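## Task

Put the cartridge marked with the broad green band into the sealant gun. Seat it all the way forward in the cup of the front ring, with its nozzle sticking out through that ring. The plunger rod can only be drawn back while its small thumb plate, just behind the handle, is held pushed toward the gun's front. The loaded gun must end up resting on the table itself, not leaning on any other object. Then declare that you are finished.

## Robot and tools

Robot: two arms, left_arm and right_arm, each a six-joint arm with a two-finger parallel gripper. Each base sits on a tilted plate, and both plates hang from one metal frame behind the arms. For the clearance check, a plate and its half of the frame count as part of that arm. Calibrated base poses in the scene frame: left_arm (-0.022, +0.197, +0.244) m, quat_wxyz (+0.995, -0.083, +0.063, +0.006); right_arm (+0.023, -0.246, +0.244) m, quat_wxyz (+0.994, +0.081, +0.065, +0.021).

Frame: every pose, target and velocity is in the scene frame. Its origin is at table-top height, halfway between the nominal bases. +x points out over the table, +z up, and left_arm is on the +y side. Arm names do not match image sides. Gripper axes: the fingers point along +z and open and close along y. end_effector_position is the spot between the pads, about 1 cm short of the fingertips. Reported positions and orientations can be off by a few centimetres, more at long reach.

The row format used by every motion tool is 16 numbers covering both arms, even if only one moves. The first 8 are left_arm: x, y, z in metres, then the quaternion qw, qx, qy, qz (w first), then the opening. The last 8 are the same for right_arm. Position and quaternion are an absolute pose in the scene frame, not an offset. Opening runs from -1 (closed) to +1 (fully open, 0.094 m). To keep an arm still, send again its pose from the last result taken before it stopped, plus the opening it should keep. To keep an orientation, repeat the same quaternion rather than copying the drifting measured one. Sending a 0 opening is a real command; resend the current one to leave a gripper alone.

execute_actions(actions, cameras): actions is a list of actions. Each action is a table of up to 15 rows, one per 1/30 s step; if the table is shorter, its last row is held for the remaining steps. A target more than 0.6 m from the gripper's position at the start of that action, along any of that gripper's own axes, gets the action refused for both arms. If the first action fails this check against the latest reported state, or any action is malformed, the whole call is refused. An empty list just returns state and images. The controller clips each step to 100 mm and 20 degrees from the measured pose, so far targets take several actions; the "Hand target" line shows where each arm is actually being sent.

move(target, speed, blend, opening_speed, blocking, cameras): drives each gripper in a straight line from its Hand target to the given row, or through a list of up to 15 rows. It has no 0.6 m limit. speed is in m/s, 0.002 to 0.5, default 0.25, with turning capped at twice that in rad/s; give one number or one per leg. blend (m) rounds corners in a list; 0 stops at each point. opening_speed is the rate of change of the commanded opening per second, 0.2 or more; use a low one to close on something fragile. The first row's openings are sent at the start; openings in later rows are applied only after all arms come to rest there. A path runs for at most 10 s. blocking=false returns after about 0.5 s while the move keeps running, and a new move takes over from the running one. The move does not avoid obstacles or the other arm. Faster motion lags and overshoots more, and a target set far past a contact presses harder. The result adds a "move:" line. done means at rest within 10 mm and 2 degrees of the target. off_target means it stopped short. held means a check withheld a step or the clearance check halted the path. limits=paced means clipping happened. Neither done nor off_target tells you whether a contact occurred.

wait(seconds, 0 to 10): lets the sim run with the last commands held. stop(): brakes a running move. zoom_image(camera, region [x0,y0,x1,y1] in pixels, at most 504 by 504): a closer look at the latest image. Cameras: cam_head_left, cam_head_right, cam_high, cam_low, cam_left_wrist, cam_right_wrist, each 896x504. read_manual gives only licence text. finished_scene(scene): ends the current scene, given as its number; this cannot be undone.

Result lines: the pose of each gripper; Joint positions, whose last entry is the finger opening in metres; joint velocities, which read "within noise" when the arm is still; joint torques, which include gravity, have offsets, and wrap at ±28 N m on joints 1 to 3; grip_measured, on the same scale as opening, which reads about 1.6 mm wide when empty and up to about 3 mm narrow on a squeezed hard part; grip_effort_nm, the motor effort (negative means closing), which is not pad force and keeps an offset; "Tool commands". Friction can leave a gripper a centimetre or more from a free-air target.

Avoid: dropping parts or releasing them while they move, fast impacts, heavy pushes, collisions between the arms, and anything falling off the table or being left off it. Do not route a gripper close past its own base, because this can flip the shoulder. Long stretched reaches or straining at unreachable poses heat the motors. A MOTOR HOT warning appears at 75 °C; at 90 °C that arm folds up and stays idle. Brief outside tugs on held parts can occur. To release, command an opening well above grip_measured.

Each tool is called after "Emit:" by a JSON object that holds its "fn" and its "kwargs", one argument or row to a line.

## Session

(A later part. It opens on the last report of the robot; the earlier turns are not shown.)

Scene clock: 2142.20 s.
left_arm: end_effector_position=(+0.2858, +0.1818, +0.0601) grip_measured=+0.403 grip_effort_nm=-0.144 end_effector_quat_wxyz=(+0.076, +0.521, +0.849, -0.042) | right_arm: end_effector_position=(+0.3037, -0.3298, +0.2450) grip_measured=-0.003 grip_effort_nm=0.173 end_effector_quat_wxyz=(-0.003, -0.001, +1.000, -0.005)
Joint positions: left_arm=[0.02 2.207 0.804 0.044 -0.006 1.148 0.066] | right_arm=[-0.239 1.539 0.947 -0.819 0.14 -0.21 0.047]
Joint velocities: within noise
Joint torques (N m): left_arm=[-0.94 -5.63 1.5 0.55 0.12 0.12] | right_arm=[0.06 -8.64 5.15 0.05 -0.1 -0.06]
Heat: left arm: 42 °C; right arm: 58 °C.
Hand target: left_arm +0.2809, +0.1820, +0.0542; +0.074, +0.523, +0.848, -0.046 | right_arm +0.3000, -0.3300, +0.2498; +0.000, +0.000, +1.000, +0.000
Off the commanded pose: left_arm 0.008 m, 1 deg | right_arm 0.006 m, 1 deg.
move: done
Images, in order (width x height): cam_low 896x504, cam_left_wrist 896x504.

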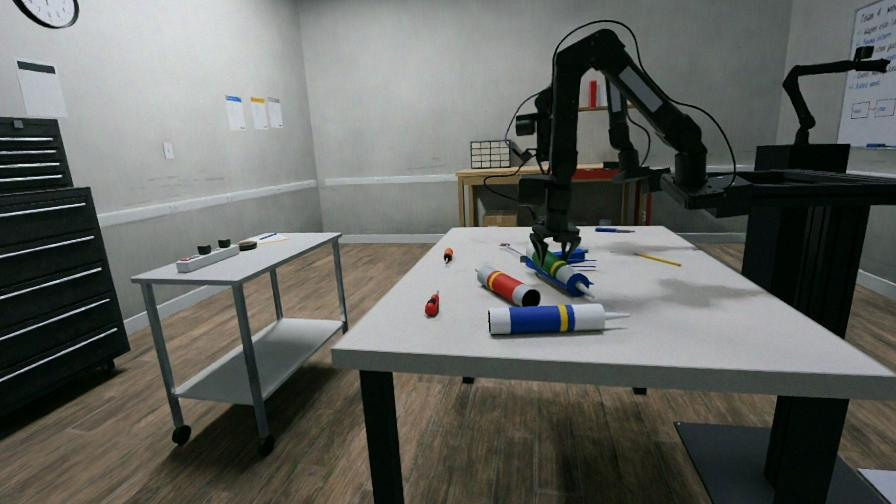

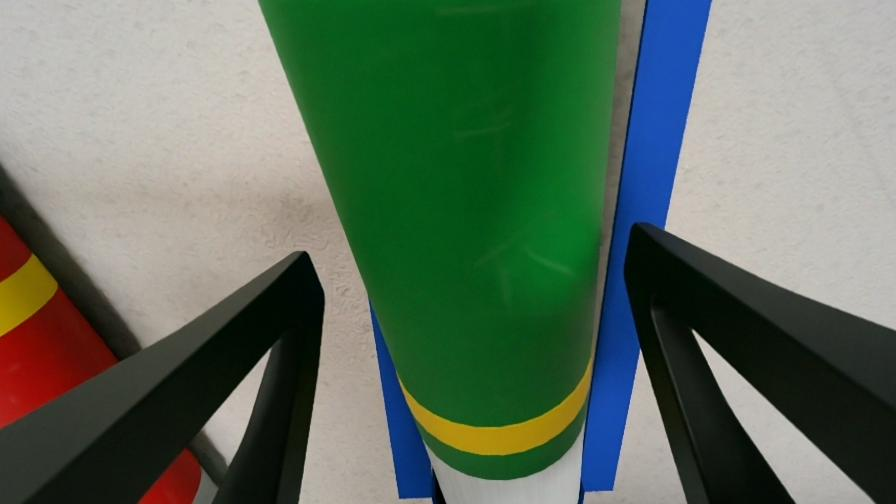

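Emit:
{"fn": "execute_actions", "kwargs": {
  "actions": []
}}

Scene clock: 2160.27 s.
left_arm: end_effector_position=(+0.2861, +0.1818, +0.0601) grip_measured=+0.403 grip_effort_nm=-0.139 end_effector_quat_wxyz=(+0.077, +0.521, +0.849, -0.042) | right_arm: end_effector_position=(+0.3037, -0.3298, +0.2450) grip_measured=-0.003 grip_effort_nm=0.173 end_effector_quat_wxyz=(-0.003, -0.002, +1.000, -0.005)
Joint positions: left_arm=[0.02 2.207 0.804 0.045 -0.006 1.149 0.066] | right_arm=[-0.239 1.539 0.947 -0.819 0.14 -0.21 0.047]
Joint velocities: within noise
Joint torques (N m): left_arm=[-0.95 -5.56 1.57 0.55 0.11 0.14] | right_arm=[0.12 -8.61 5.15 0.06 -0.09 -0.04]
Heat: left arm: 42 °C; right arm: 56 °C.
Hand target: left_arm +0.2810, +0.1820, +0.0542; +0.074, +0.523, +0.848, -0.046 | right_arm +0.3001, -0.3300, +0.2498; +0.000, +0.000, +1.000, +0.000
Tool commands: left_gripper/opening=+0.4 right_gripper/opening=+0.0
Off the commanded pose: left_arm 0.008 m, 1 deg | right_arm 0.006 m, 1 deg.

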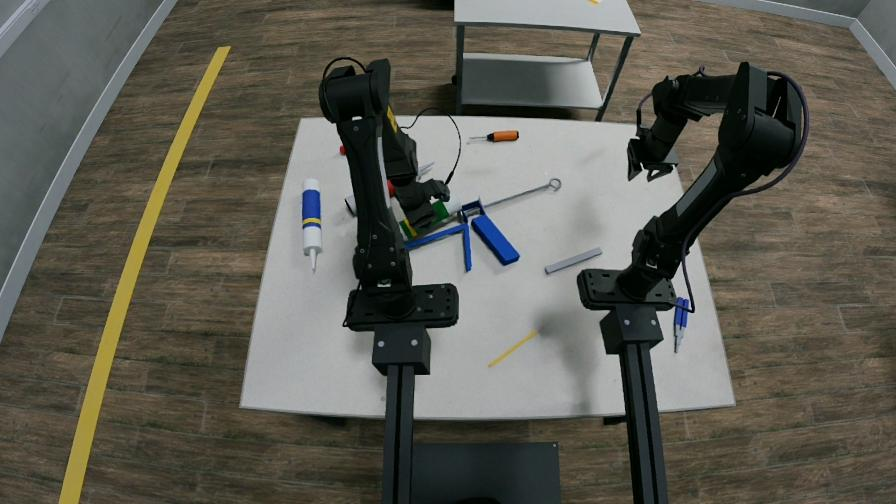

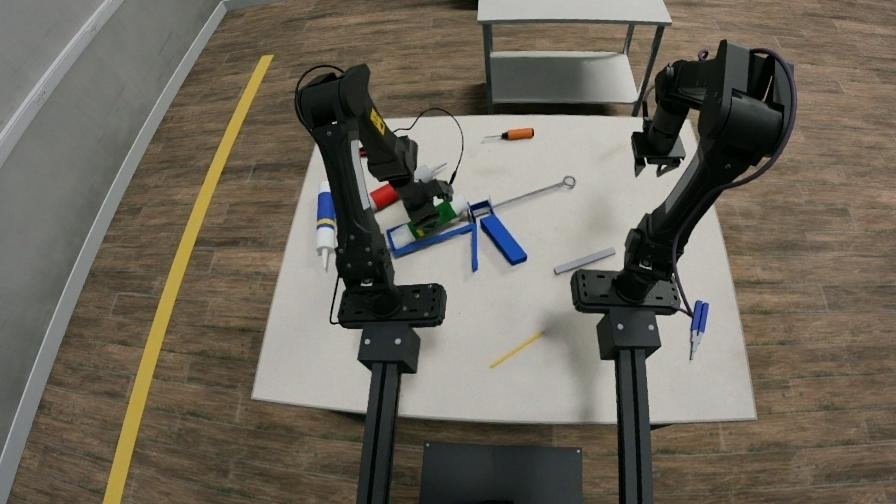

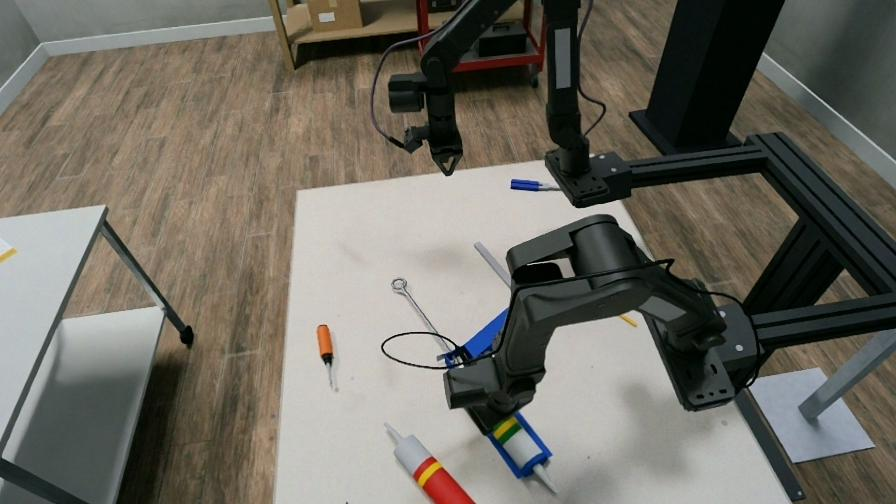

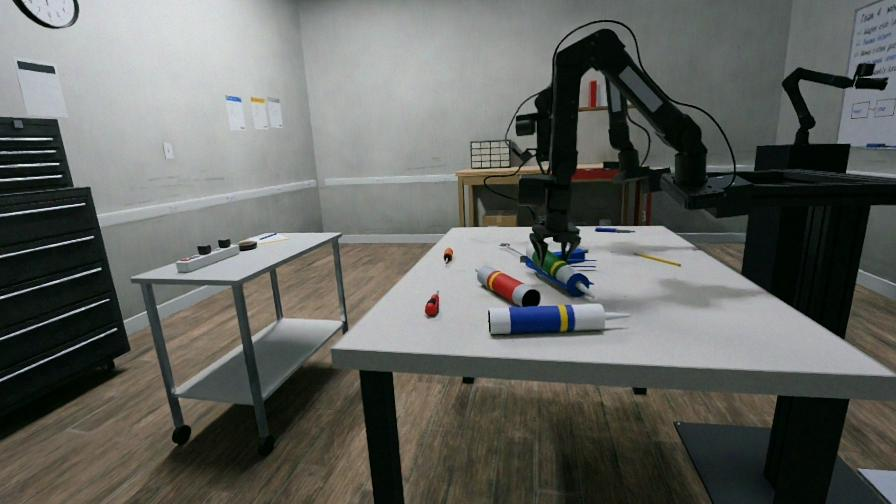

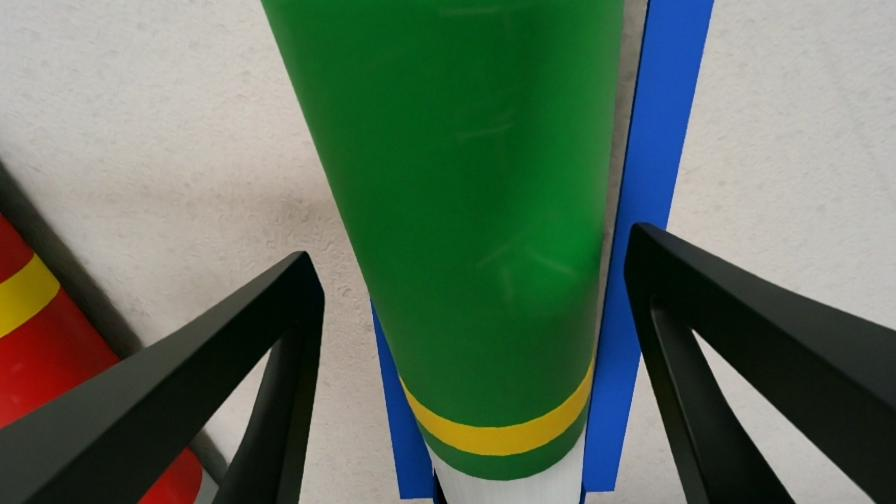

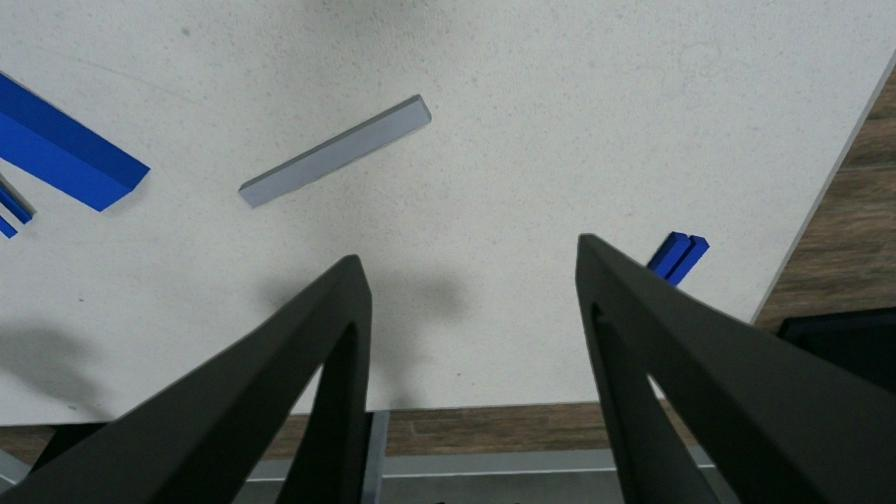

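Emit:
{"fn": "move", "kwargs": {
  "target": [0.281,0.182,0.054,0.0742,0.5230,0.8479,-0.0458,-0.25,0.30,-0.33,0.25,0,0,1,0,0.0],
  "speed": 0.05,
  "opening_speed": 0.3,
  "cameras": ["cam_left_wrist"]
}}

Emit:
{"fn": "move", "kwargs": {
  "target": [0.283,0.177,0.075,0.0742,0.5230,0.8479,-0.0458,-0.25,0.30,-0.33,0.25,0,0,1,0,0.0],
  "speed": 0.04,
  "cameras": ["cam_left_wrist","cam_head_right","cam_low"]
}}

Scene clock: 2174.33 s.
left_arm: end_effector_position=(+0.2843, +0.1810, +0.0599) grip_measured=-0.013 grip_effort_nm=-1.028 end_effector_quat_wxyz=(+0.076, +0.521, +0.849, -0.044) | right_arm: end_effector_position=(+0.3037, -0.3298, +0.2450) grip_measured=-0.003 grip_effort_nm=0.178 end_effector_quat_wxyz=(-0.003, -0.002, +1.000, -0.005)
Joint positions: left_arm=[0.02 2.207 0.8 0.045 -0.003 1.149 0.046] | right_arm=[-0.239 1.539 0.947 -0.819 0.14 -0.21 0.047]
Joint velocities: within noise
Joint torques (N m): left_arm=[-0.96 -5.56 1.83 0.55 0.1 0.14] | right_arm=[0.08 -8.61 5.18 0.07 -0.09 -0.07]
Heat: left arm: 42 °C; right arm: 56 °C.
Hand target: left_arm +0.2809, +0.1820, +0.0542; +0.074, +0.523, +0.848, -0.046 | right_arm +0.3001, -0.3300, +0.2498; +0.000, +0.000, +1.000, +0.000
Off the commanded pose: left_arm 0.007 m, 0 deg | right_arm 0.006 m, 1 deg.
move: done
Images, in order (width x height): cam_left_wrist 896x504.

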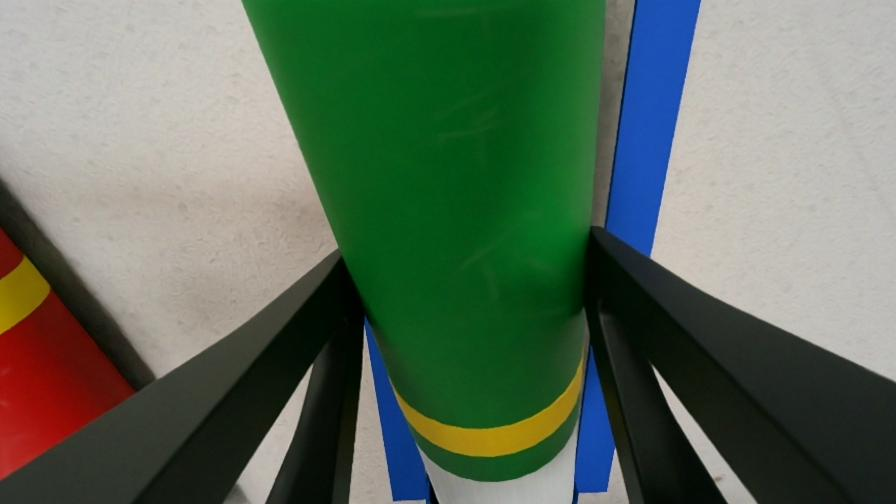

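Scene clock: 2175.20 s.
left_arm: end_effector_position=(+0.2836, +0.1803, +0.0613) grip_measured=-0.014 grip_effort_nm=-1.033 end_effector_quat_wxyz=(+0.074, +0.521, +0.849, -0.044) | right_arm: end_effector_position=(+0.3036, -0.3298, +0.2450) grip_measured=-0.003 grip_effort_nm=0.178 end_effector_quat_wxyz=(-0.003, -0.002, +1.000, -0.005)
Joint positions: left_arm=[0.015 2.202 0.8 0.036 -0.007 1.143 0.046] | right_arm=[-0.239 1.539 0.947 -0.82 0.14 -0.21 0.047]
Joint velocities: within noise
Joint torques (N m): left_arm=[-3.04 -11.06 1.1 0.04 0.06 -0.09] | right_arm=[0.1 -8.64 5.18 0.06 -0.11 -0.04]
Heat: left arm: 42 °C; right arm: 56 °C.
Hand target: left_arm +0.2830, +0.1770, +0.0740; +0.074, +0.523, +0.848, -0.046 | right_arm +0.3000, -0.3300, +0.2498; +0.000, +0.000, +1.000, +0.000
Off the commanded pose: left_arm 0.014 m, 0 deg | right_arm 0.006 m, 1 deg.
move: off_target (left_arm)
Images, in order (width x height): cam_head_right 896x504, cam_low 896x504, cam_left_wrist 896x504.

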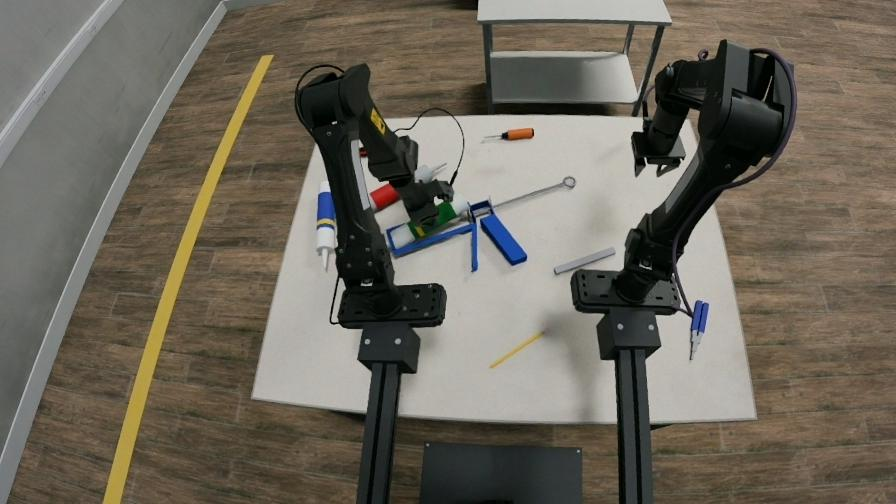

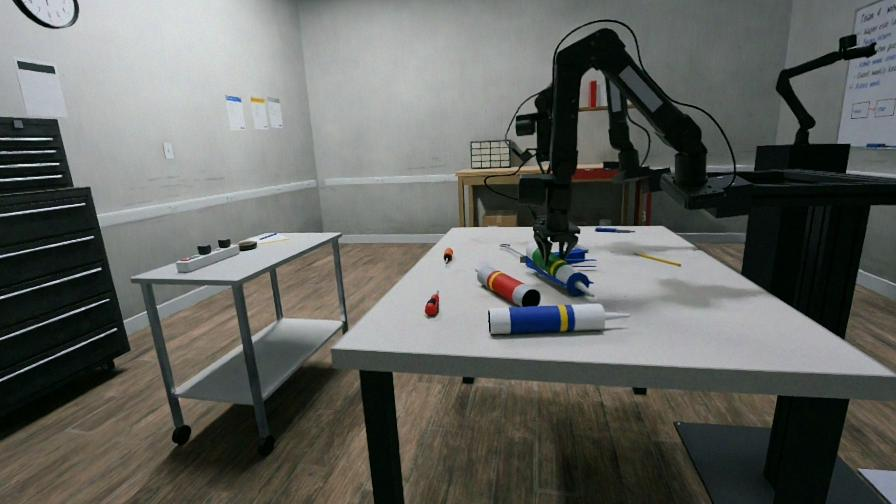

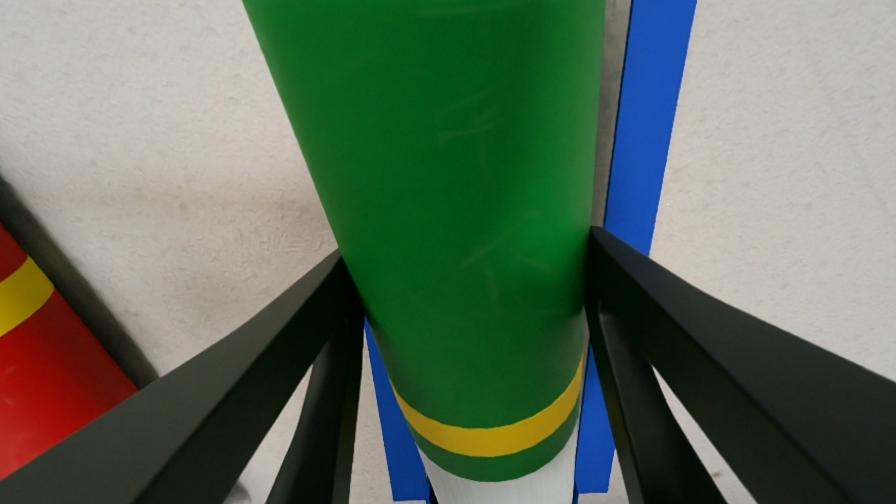

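Emit:
{"fn": "move", "kwargs": {
  "target": [
    [0.294,0.155,0.082,0.0742,0.5230,0.8479,-0.0458,-0.25,0.30,-0.33,0.25,0,0,1,0,0.0],
    [0.308,0.121,0.10,0.0742,0.5230,0.8479,-0.0458,-0.25,0.30,-0.33,0.25,0,0,1,0,0.0]
  ],
  "speed": 0.05,
  "cameras": ["cam_left_wrist","cam_head_right","cam_high"]
}}

Scene clock: 2180.47 s.
left_arm: end_effector_position=(+0.2909, +0.1276, +0.0785) grip_measured=-0.014 grip_effort_nm=-1.028 end_effector_quat_wxyz=(+0.051, +0.527, +0.847, -0.049) | right_arm: end_effector_position=(+0.3036, -0.3298, +0.2450) grip_measured=-0.003 grip_effort_nm=0.173 end_effector_quat_wxyz=(-0.003, -0.002, +1.000, -0.005)
Joint positions: left_arm=[-0.175 2.199 0.892 -0.112 -0.053 0.966 0.046] | right_arm=[-0.239 1.539 0.947 -0.82 0.14 -0.21 0.047]
Joint velocities: within noise
Joint torques (N m): left_arm=[-3.52 -12.12 4.62 0.06 0.11 -0.22] | right_arm=[0.12 -8.68 5.16 0.06 -0.11 -0.06]
Heat: left arm: 44 °C; right arm: 56 °C.
Hand target: left_arm +0.3075, +0.1210, +0.0990; +0.075, +0.523, +0.848, -0.046 | right_arm +0.3000, -0.3300, +0.2498; +0.000, +0.000, +1.000, +0.000
Off the commanded pose: left_arm 0.028 m, 3 deg | right_arm 0.006 m, 1 deg.
move: off_target (left_arm)
Images, in order (width x height): cam_head_right 896x504, cam_high 896x504, cam_left_wrist 896x504.

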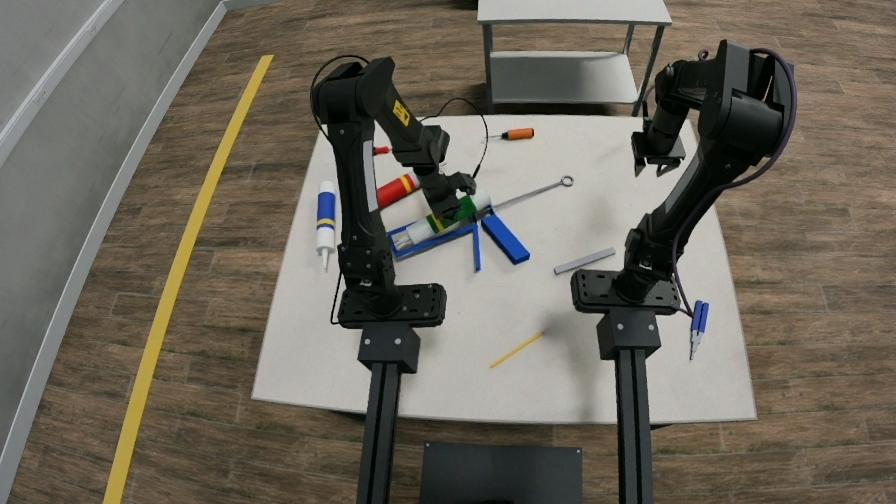

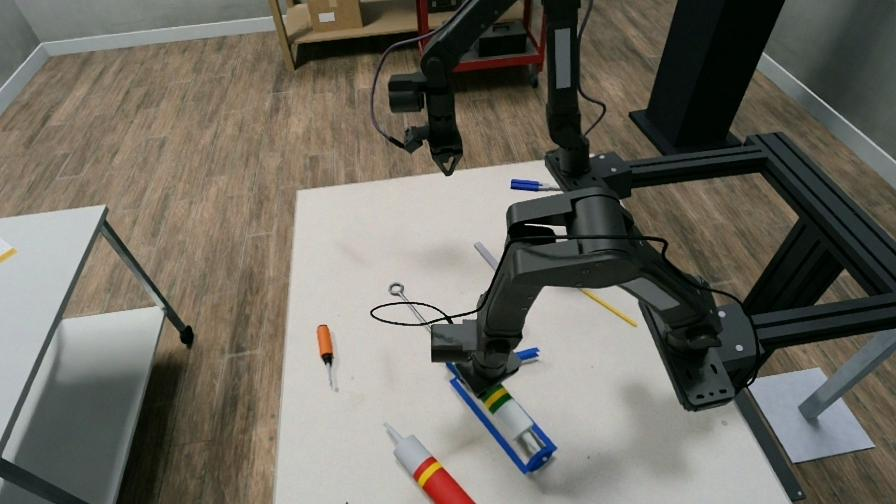

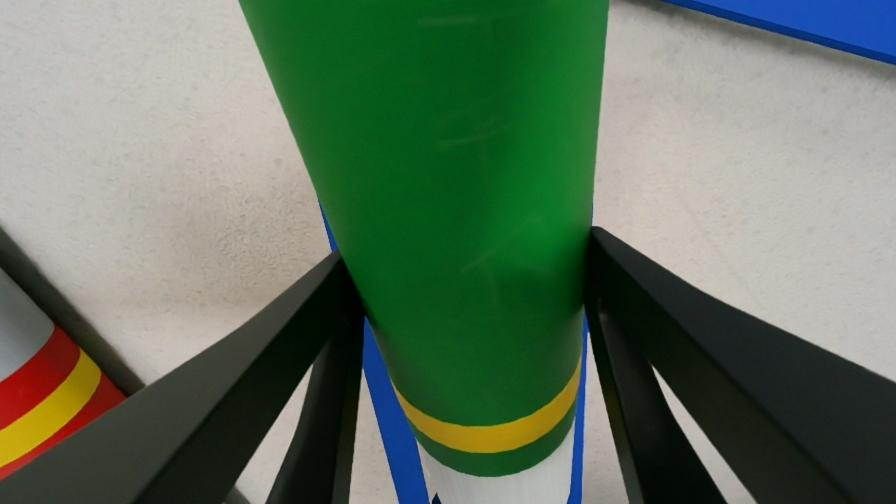

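Emit:
{"fn": "move", "kwargs": {
  "target": [
    [0.305,0.125,0.15,0.0742,0.5230,0.8479,-0.0458,-0.25,0.30,-0.33,0.25,0,0,1,0,0.0],
    [0.24,0.18,0.16,0.0,0.5373,0.8434,0.0,-0.25,0.30,-0.33,0.25,0,0,1,0,0.0],
    [0.185,0.193,0.14,0.0,0.5373,0.8434,0.0,-0.25,0.30,-0.33,0.25,0,0,1,0,0.0]
  ],
  "speed": 0.12,
  "cameras": ["cam_left_wrist","cam_head_right","cam_high","cam_low"]
}}

Scene clock: 2185.80 s.
left_arm: end_effector_position=(+0.1765, +0.1912, +0.1362) grip_measured=-0.247 grip_effort_nm=-0.144 end_effector_quat_wxyz=(-0.018, +0.539, +0.842, -0.010) | right_arm: end_effector_position=(+0.3036, -0.3298, +0.2450) grip_measured=-0.003 grip_effort_nm=0.173 end_effector_quat_wxyz=(-0.003, -0.002, +1.000, -0.005)
Joint positions: left_arm=[-0.117 1.726 0.461 -0.239 -0.177 1.035 0.035] | right_arm=[-0.239 1.539 0.947 -0.82 0.14 -0.21 0.047]
Joint velocities: within noise
Joint torques (N m): left_arm=[-0.38 -6.22 2.5 0.38 -0.02 0.16] | right_arm=[0.1 -8.65 5.15 0.05 -0.1 -0.06]
Heat: left arm: 44 °C; right arm: 56 °C.
Hand target: left_arm +0.1850, +0.1930, +0.1400; +0.000, +0.537, +0.843, +0.000 | right_arm +0.3001, -0.3300, +0.2498; +0.000, +0.000, +1.000, +0.000
Off the commanded pose: left_arm 0.010 m, 2 deg | right_arm 0.006 m, 1 deg.
move: done
Images, in order (width x height): cam_head_right 896x504, cam_high 896x504, cam_low 896x504, cam_left_wrist 896x504.

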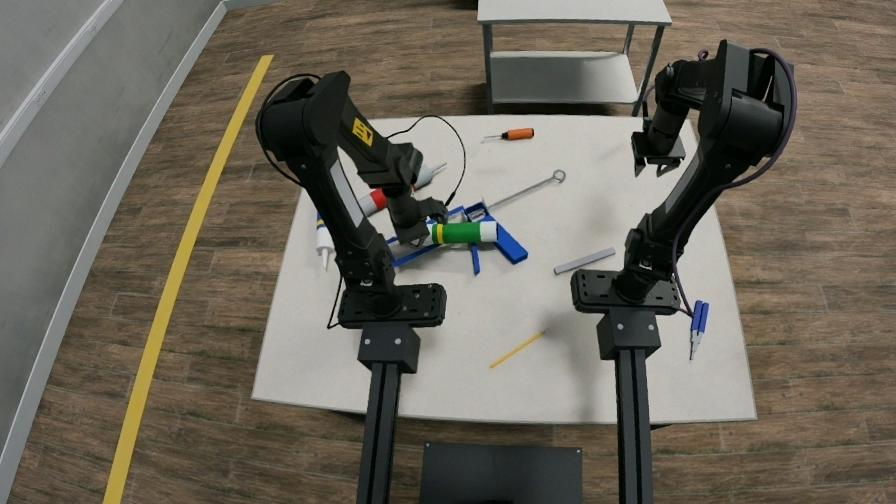

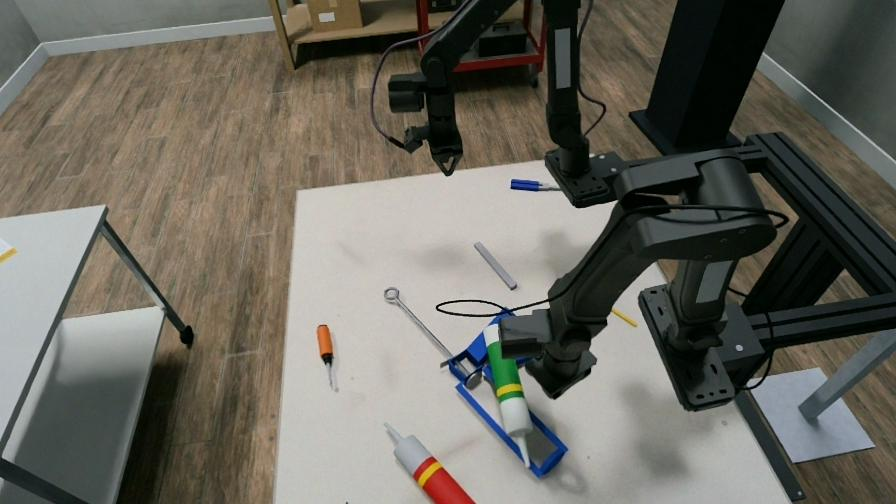

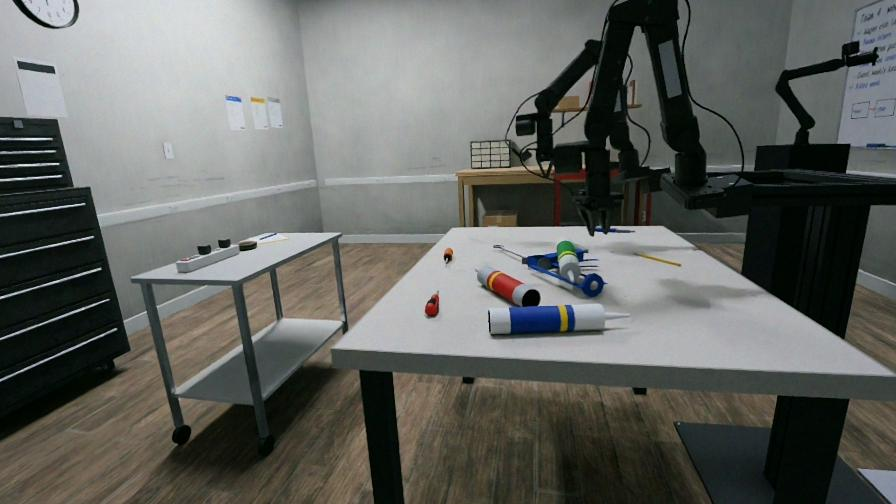

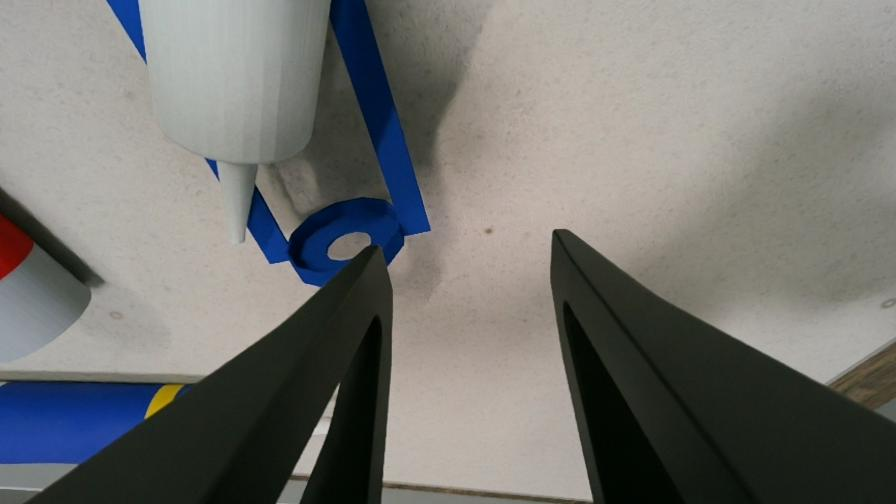

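Emit:
{"fn": "move", "kwargs": {
  "target": [
    [0.20,0.19,0.24,0.0,0.5373,0.8434,0.0,1.0,0.30,-0.33,0.25,0,0,1,0,0.0],
    [0.33,0.16,0.30,0.2884,0.5049,0.7925,-0.1838,1.0,0.30,-0.33,0.25,0,0,1,0,0.0]
  ],
  "speed": 0.2,
  "blend": 0.03
}}

Scene clock: 2191.23 s.
left_arm: end_effector_position=(+0.3162, +0.1594, +0.2941) grip_measured=+0.997 grip_effort_nm=0.144 end_effector_quat_wxyz=(+0.269, +0.502, +0.800, -0.188) | right_arm: end_effector_position=(+0.3035, -0.3297, +0.2450) grip_measured=-0.003 grip_effort_nm=0.173 end_effector_quat_wxyz=(-0.003, -0.002, +1.000, -0.005)
Joint positions: left_arm=[0.092 1.526 0.953 -0.656 0.488 1.2 0.094] | right_arm=[-0.239 1.539 0.947 -0.82 0.14 -0.21 0.047]
Joint velocities: within noise
Joint torques (N m): left_arm=[-0.65 -4.04 9.02 0.74 0.46 0.16] | right_arm=[0.14 -8.62 5.12 0.07 -0.08 -0.07]
Heat: left arm: 43 °C; right arm: 56 °C.
Hand target: left_arm +0.3295, +0.1603, +0.3003; +0.288, +0.505, +0.793, -0.183 | right_arm +0.3000, -0.3300, +0.2498; +0.000, +0.000, +1.000, +0.000
Off the commanded pose: left_arm 0.015 m, 2 deg | right_arm 0.006 m, 1 deg.
move: off_target (left_arm)

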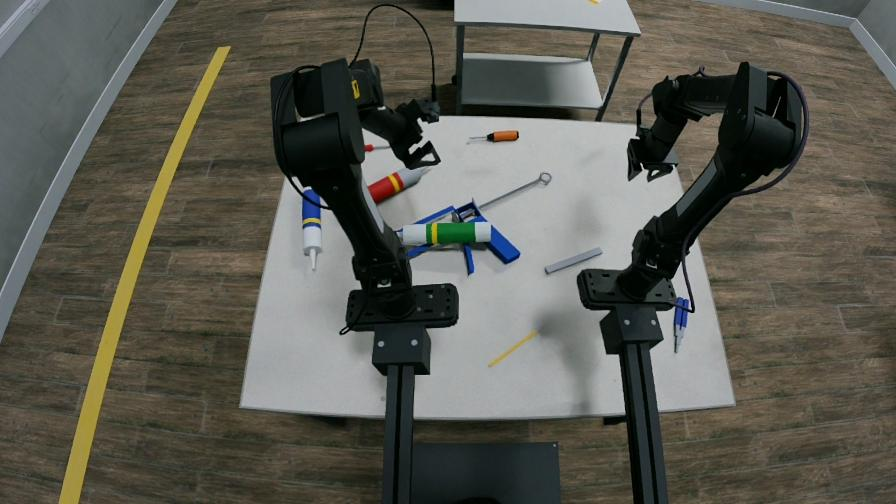

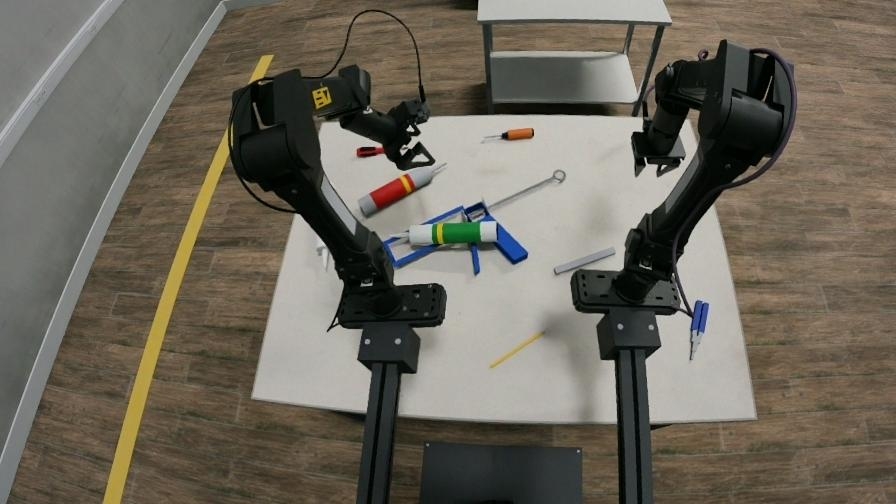

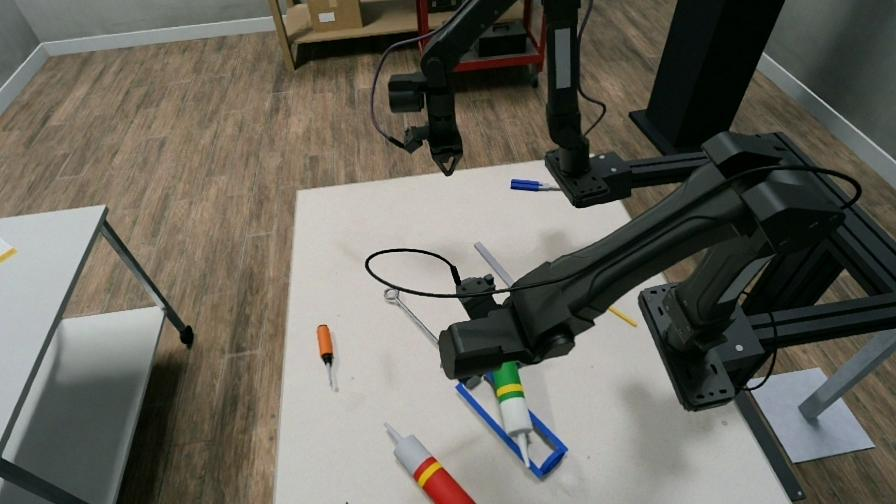

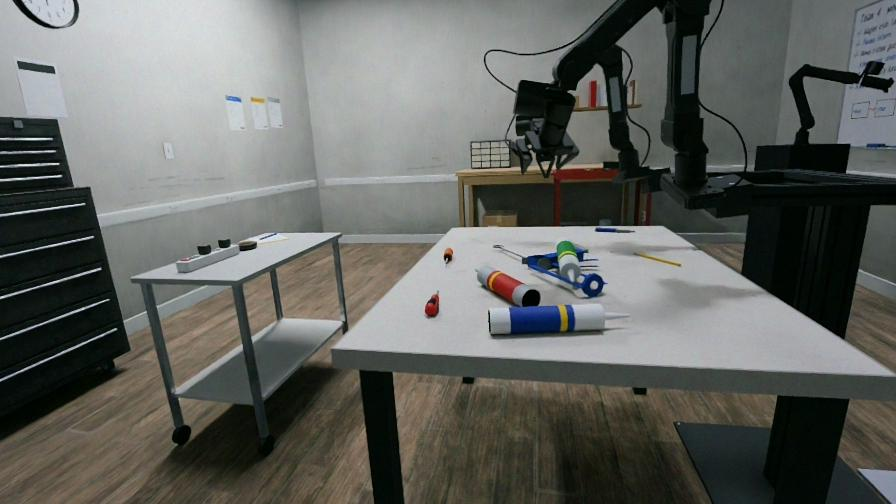

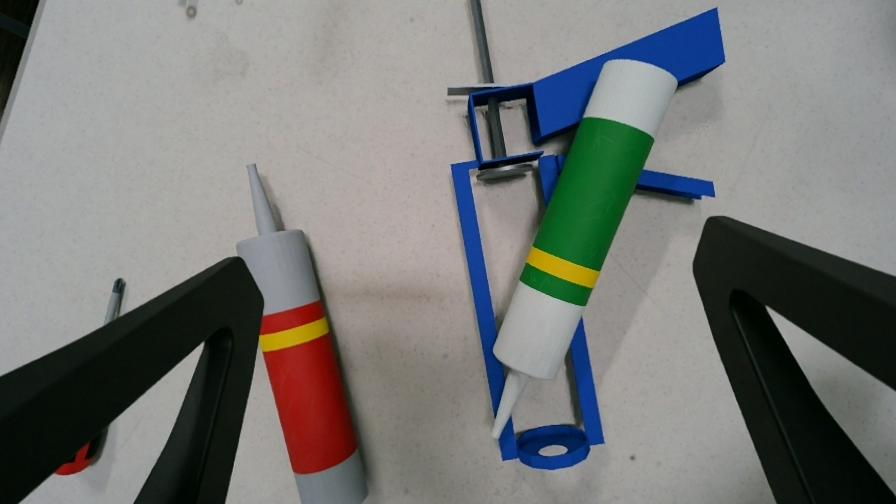

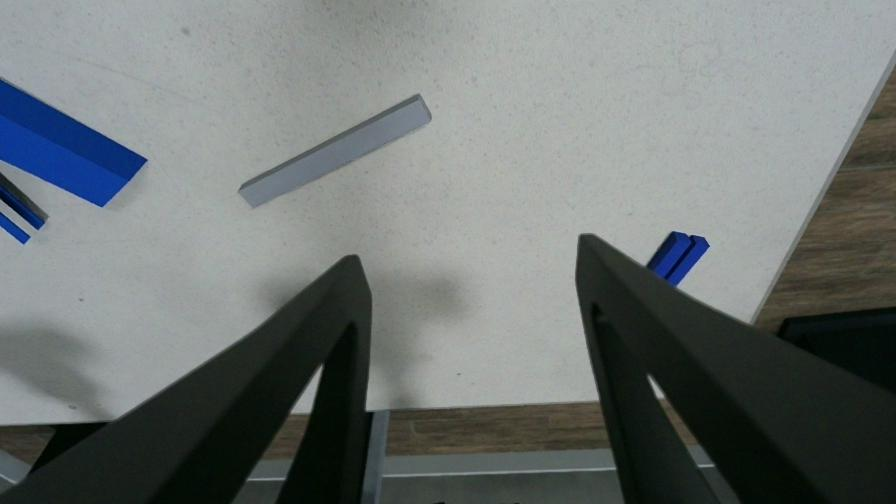

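Emit:
{"fn": "zoom_image", "kwargs": {
  "camera": "cam_left_wrist",
  "region": [420, 40, 620, 200]
}}

Scaled by 2.520 from the camera's 896x504 image, which has a finer 1280x720 frame.

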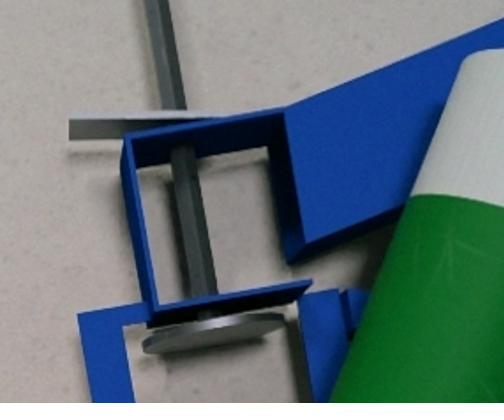

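Emit:
{"fn": "move", "kwargs": {
  "target": [
    [0.26,0.128,0.17,0.0363,0.7183,0.6937,-0.0376,0.6,0.30,-0.33,0.25,0,0,1,0,0.0]
  ],
  "speed": 0.2,
  "cameras": ["cam_left_wrist"]
}}

Scene clock: 2211.70 s.
left_arm: end_effector_position=(+0.2621, +0.1322, +0.1745) grip_measured=+0.603 grip_effort_nm=-0.134 end_effector_quat_wxyz=(+0.037, +0.710, +0.702, -0.037) | right_arm: end_effector_position=(+0.3035, -0.3297, +0.2450) grip_measured=-0.003 grip_effort_nm=0.173 end_effector_quat_wxyz=(-0.003, -0.002, +1.000, -0.004)
Joint positions: left_arm=[-0.255 1.817 0.831 -0.479 -0.088 1.348 0.075] | right_arm=[-0.239 1.539 0.947 -0.82 0.139 -0.21 0.047]
Joint velocities: within noise
Joint torques (N m): left_arm=[-2.77 -4.77 3.97 0.45 0.06 0.13] | right_arm=[0.09 -8.7 5.08 0.06 -0.09 -0.06]
Heat: left arm: 40 °C; right arm: 55 °C.
Hand target: left_arm +0.2598, +0.1282, +0.1701; +0.036, +0.718, +0.694, -0.038 | right_arm +0.3001, -0.3299, +0.2498; +0.000, +0.000, +1.000, +0.000
Off the commanded pose: left_arm 0.006 m, 1 deg | right_arm 0.006 m, 1 deg.
move: done
Images, in order (width x height): cam_left_wrist 896x504.

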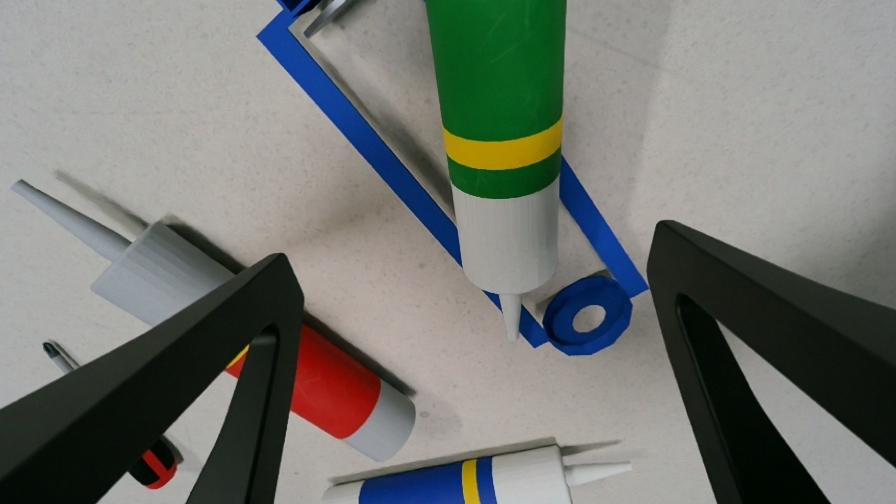

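Emit:
{"fn": "move", "kwargs": {
  "target": [
    [0.246,0.124,0.12,0.0363,0.7183,0.6937,-0.0376,0.5,0.30,-0.33,0.25,0,0,1,0,0.0]
  ],
  "speed": 0.12,
  "cameras": ["cam_left_wrist"]
}}

Scene clock: 2215.90 s.
left_arm: end_effector_position=(+0.2483, +0.1257, +0.1247) grip_measured=+0.503 grip_effort_nm=-0.144 end_effector_quat_wxyz=(+0.038, +0.713, +0.700, -0.037) | right_arm: end_effector_position=(+0.3035, -0.3297, +0.2450) grip_measured=-0.003 grip_effort_nm=0.173 end_effector_quat_wxyz=(-0.003, -0.002, +1.000, -0.004)
Joint positions: left_arm=[-0.255 1.968 0.744 -0.239 -0.089 1.356 0.071] | right_arm=[-0.239 1.539 0.947 -0.82 0.139 -0.21 0.047]
Joint velocities: within noise
Joint torques (N m): left_arm=[-2.04 -4.77 2.96 0.44 0.06 0.18] | right_arm=[0.09 -8.64 5.14 0.07 -0.11 -0.05]
Heat: left arm: 40 °C; right arm: 55 °C.
Hand target: left_arm +0.2460, +0.1241, +0.1201; +0.036, +0.718, +0.694, -0.038 | right_arm +0.3001, -0.3299, +0.2498; +0.000, +0.000, +1.000, +0.000
Off the commanded pose: left_arm 0.006 m, 1 deg | right_arm 0.006 m, 1 deg.
move: done
Images, in order (width x height): cam_left_wrist 896x504.

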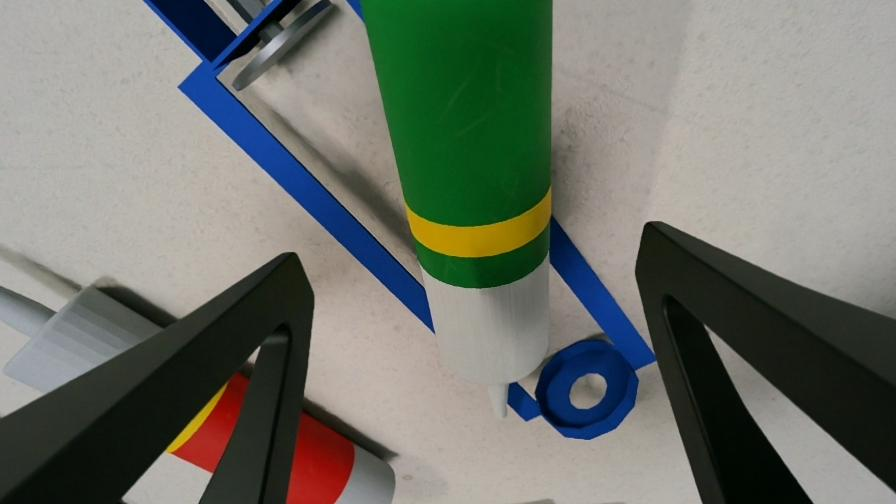

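Emit:
{"fn": "move", "kwargs": {
  "target": [
    [0.243,0.122,0.083,0.0363,0.7183,0.6937,-0.0376,0.4,0.30,-0.33,0.25,0,0,1,0,0.0]
  ],
  "speed": 0.06,
  "cameras": ["cam_left_wrist","cam_low"]
}}

Emit:
{"fn": "zoom_image", "kwargs": {
  "camera": "cam_low",
  "region": [480, 180, 660, 310]
}}

Scene clock: 2220.13 s.
left_arm: end_effector_position=(+0.2481, +0.1202, +0.0890) grip_measured=+0.403 grip_effort_nm=-0.149 end_effector_quat_wxyz=(+0.041, +0.716, +0.696, -0.034) | right_arm: end_effector_position=(+0.3035, -0.3297, +0.2450) grip_measured=-0.003 grip_effort_nm=0.173 end_effector_quat_wxyz=(-0.003, -0.002, +1.000, -0.004)
Joint positions: left_arm=[-0.25 2.116 0.744 -0.083 -0.089 1.372 0.066] | right_arm=[-0.239 1.539 0.947 -0.82 0.139 -0.21 0.047]
Joint velocities: within noise
Joint torques (N m): left_arm=[-1.03 -5.15 1.83 0.49 0.04 0.13] | right_arm=[0.1 -8.57 5.12 0.06 -0.11 -0.05]
Heat: left arm: 40 °C; right arm: 55 °C.
Hand target: left_arm +0.2430, +0.1220, +0.0833; +0.036, +0.718, +0.694, -0.038 | right_arm +0.3001, -0.3299, +0.2498; +0.000, +0.000, +1.000, +0.000
Off the commanded pose: left_arm 0.008 m, 1 deg | right_arm 0.006 m, 1 deg.
move: done
Images, in order (width x height): cam_low 896x504, cam_left_wrist 896x504.

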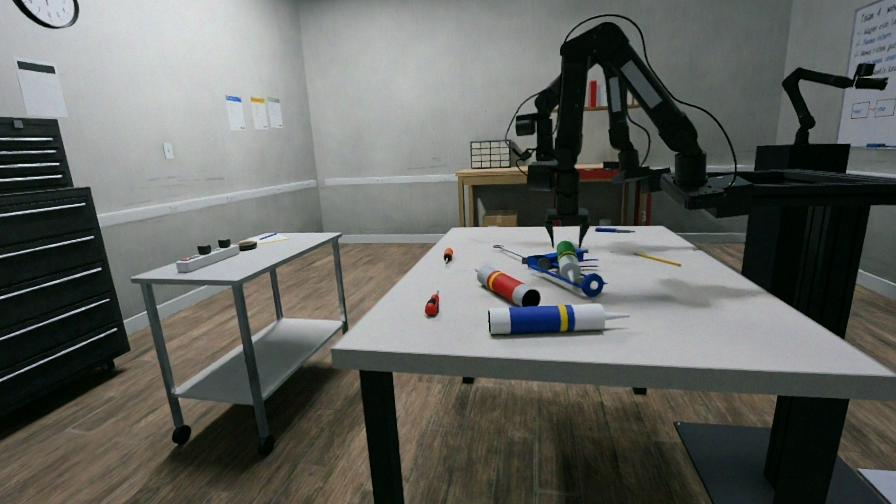

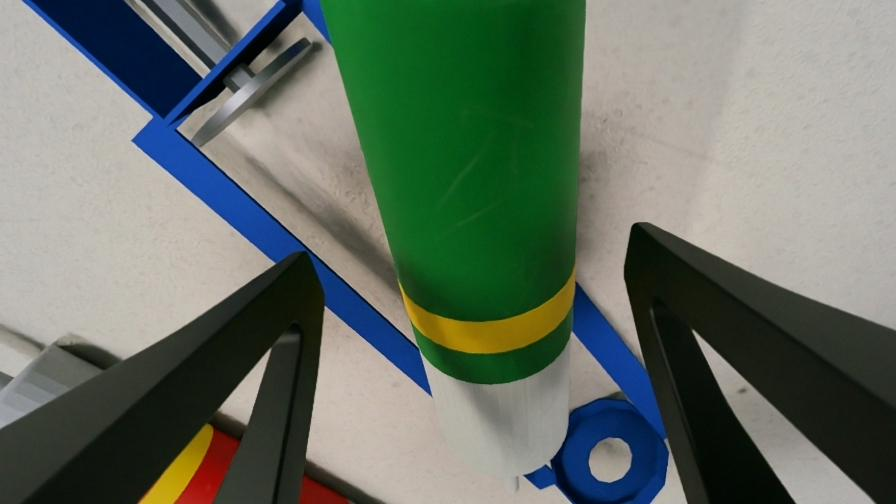

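Scaled by 2.800 from the camera's 896x504 image, which has a finer 1280x720 frame.

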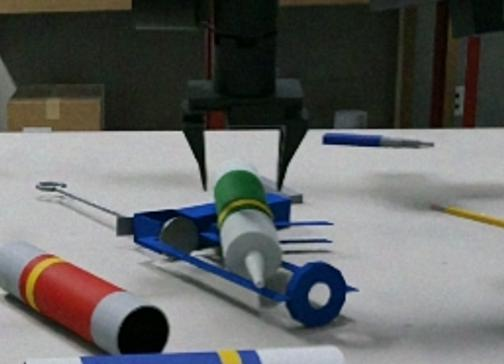

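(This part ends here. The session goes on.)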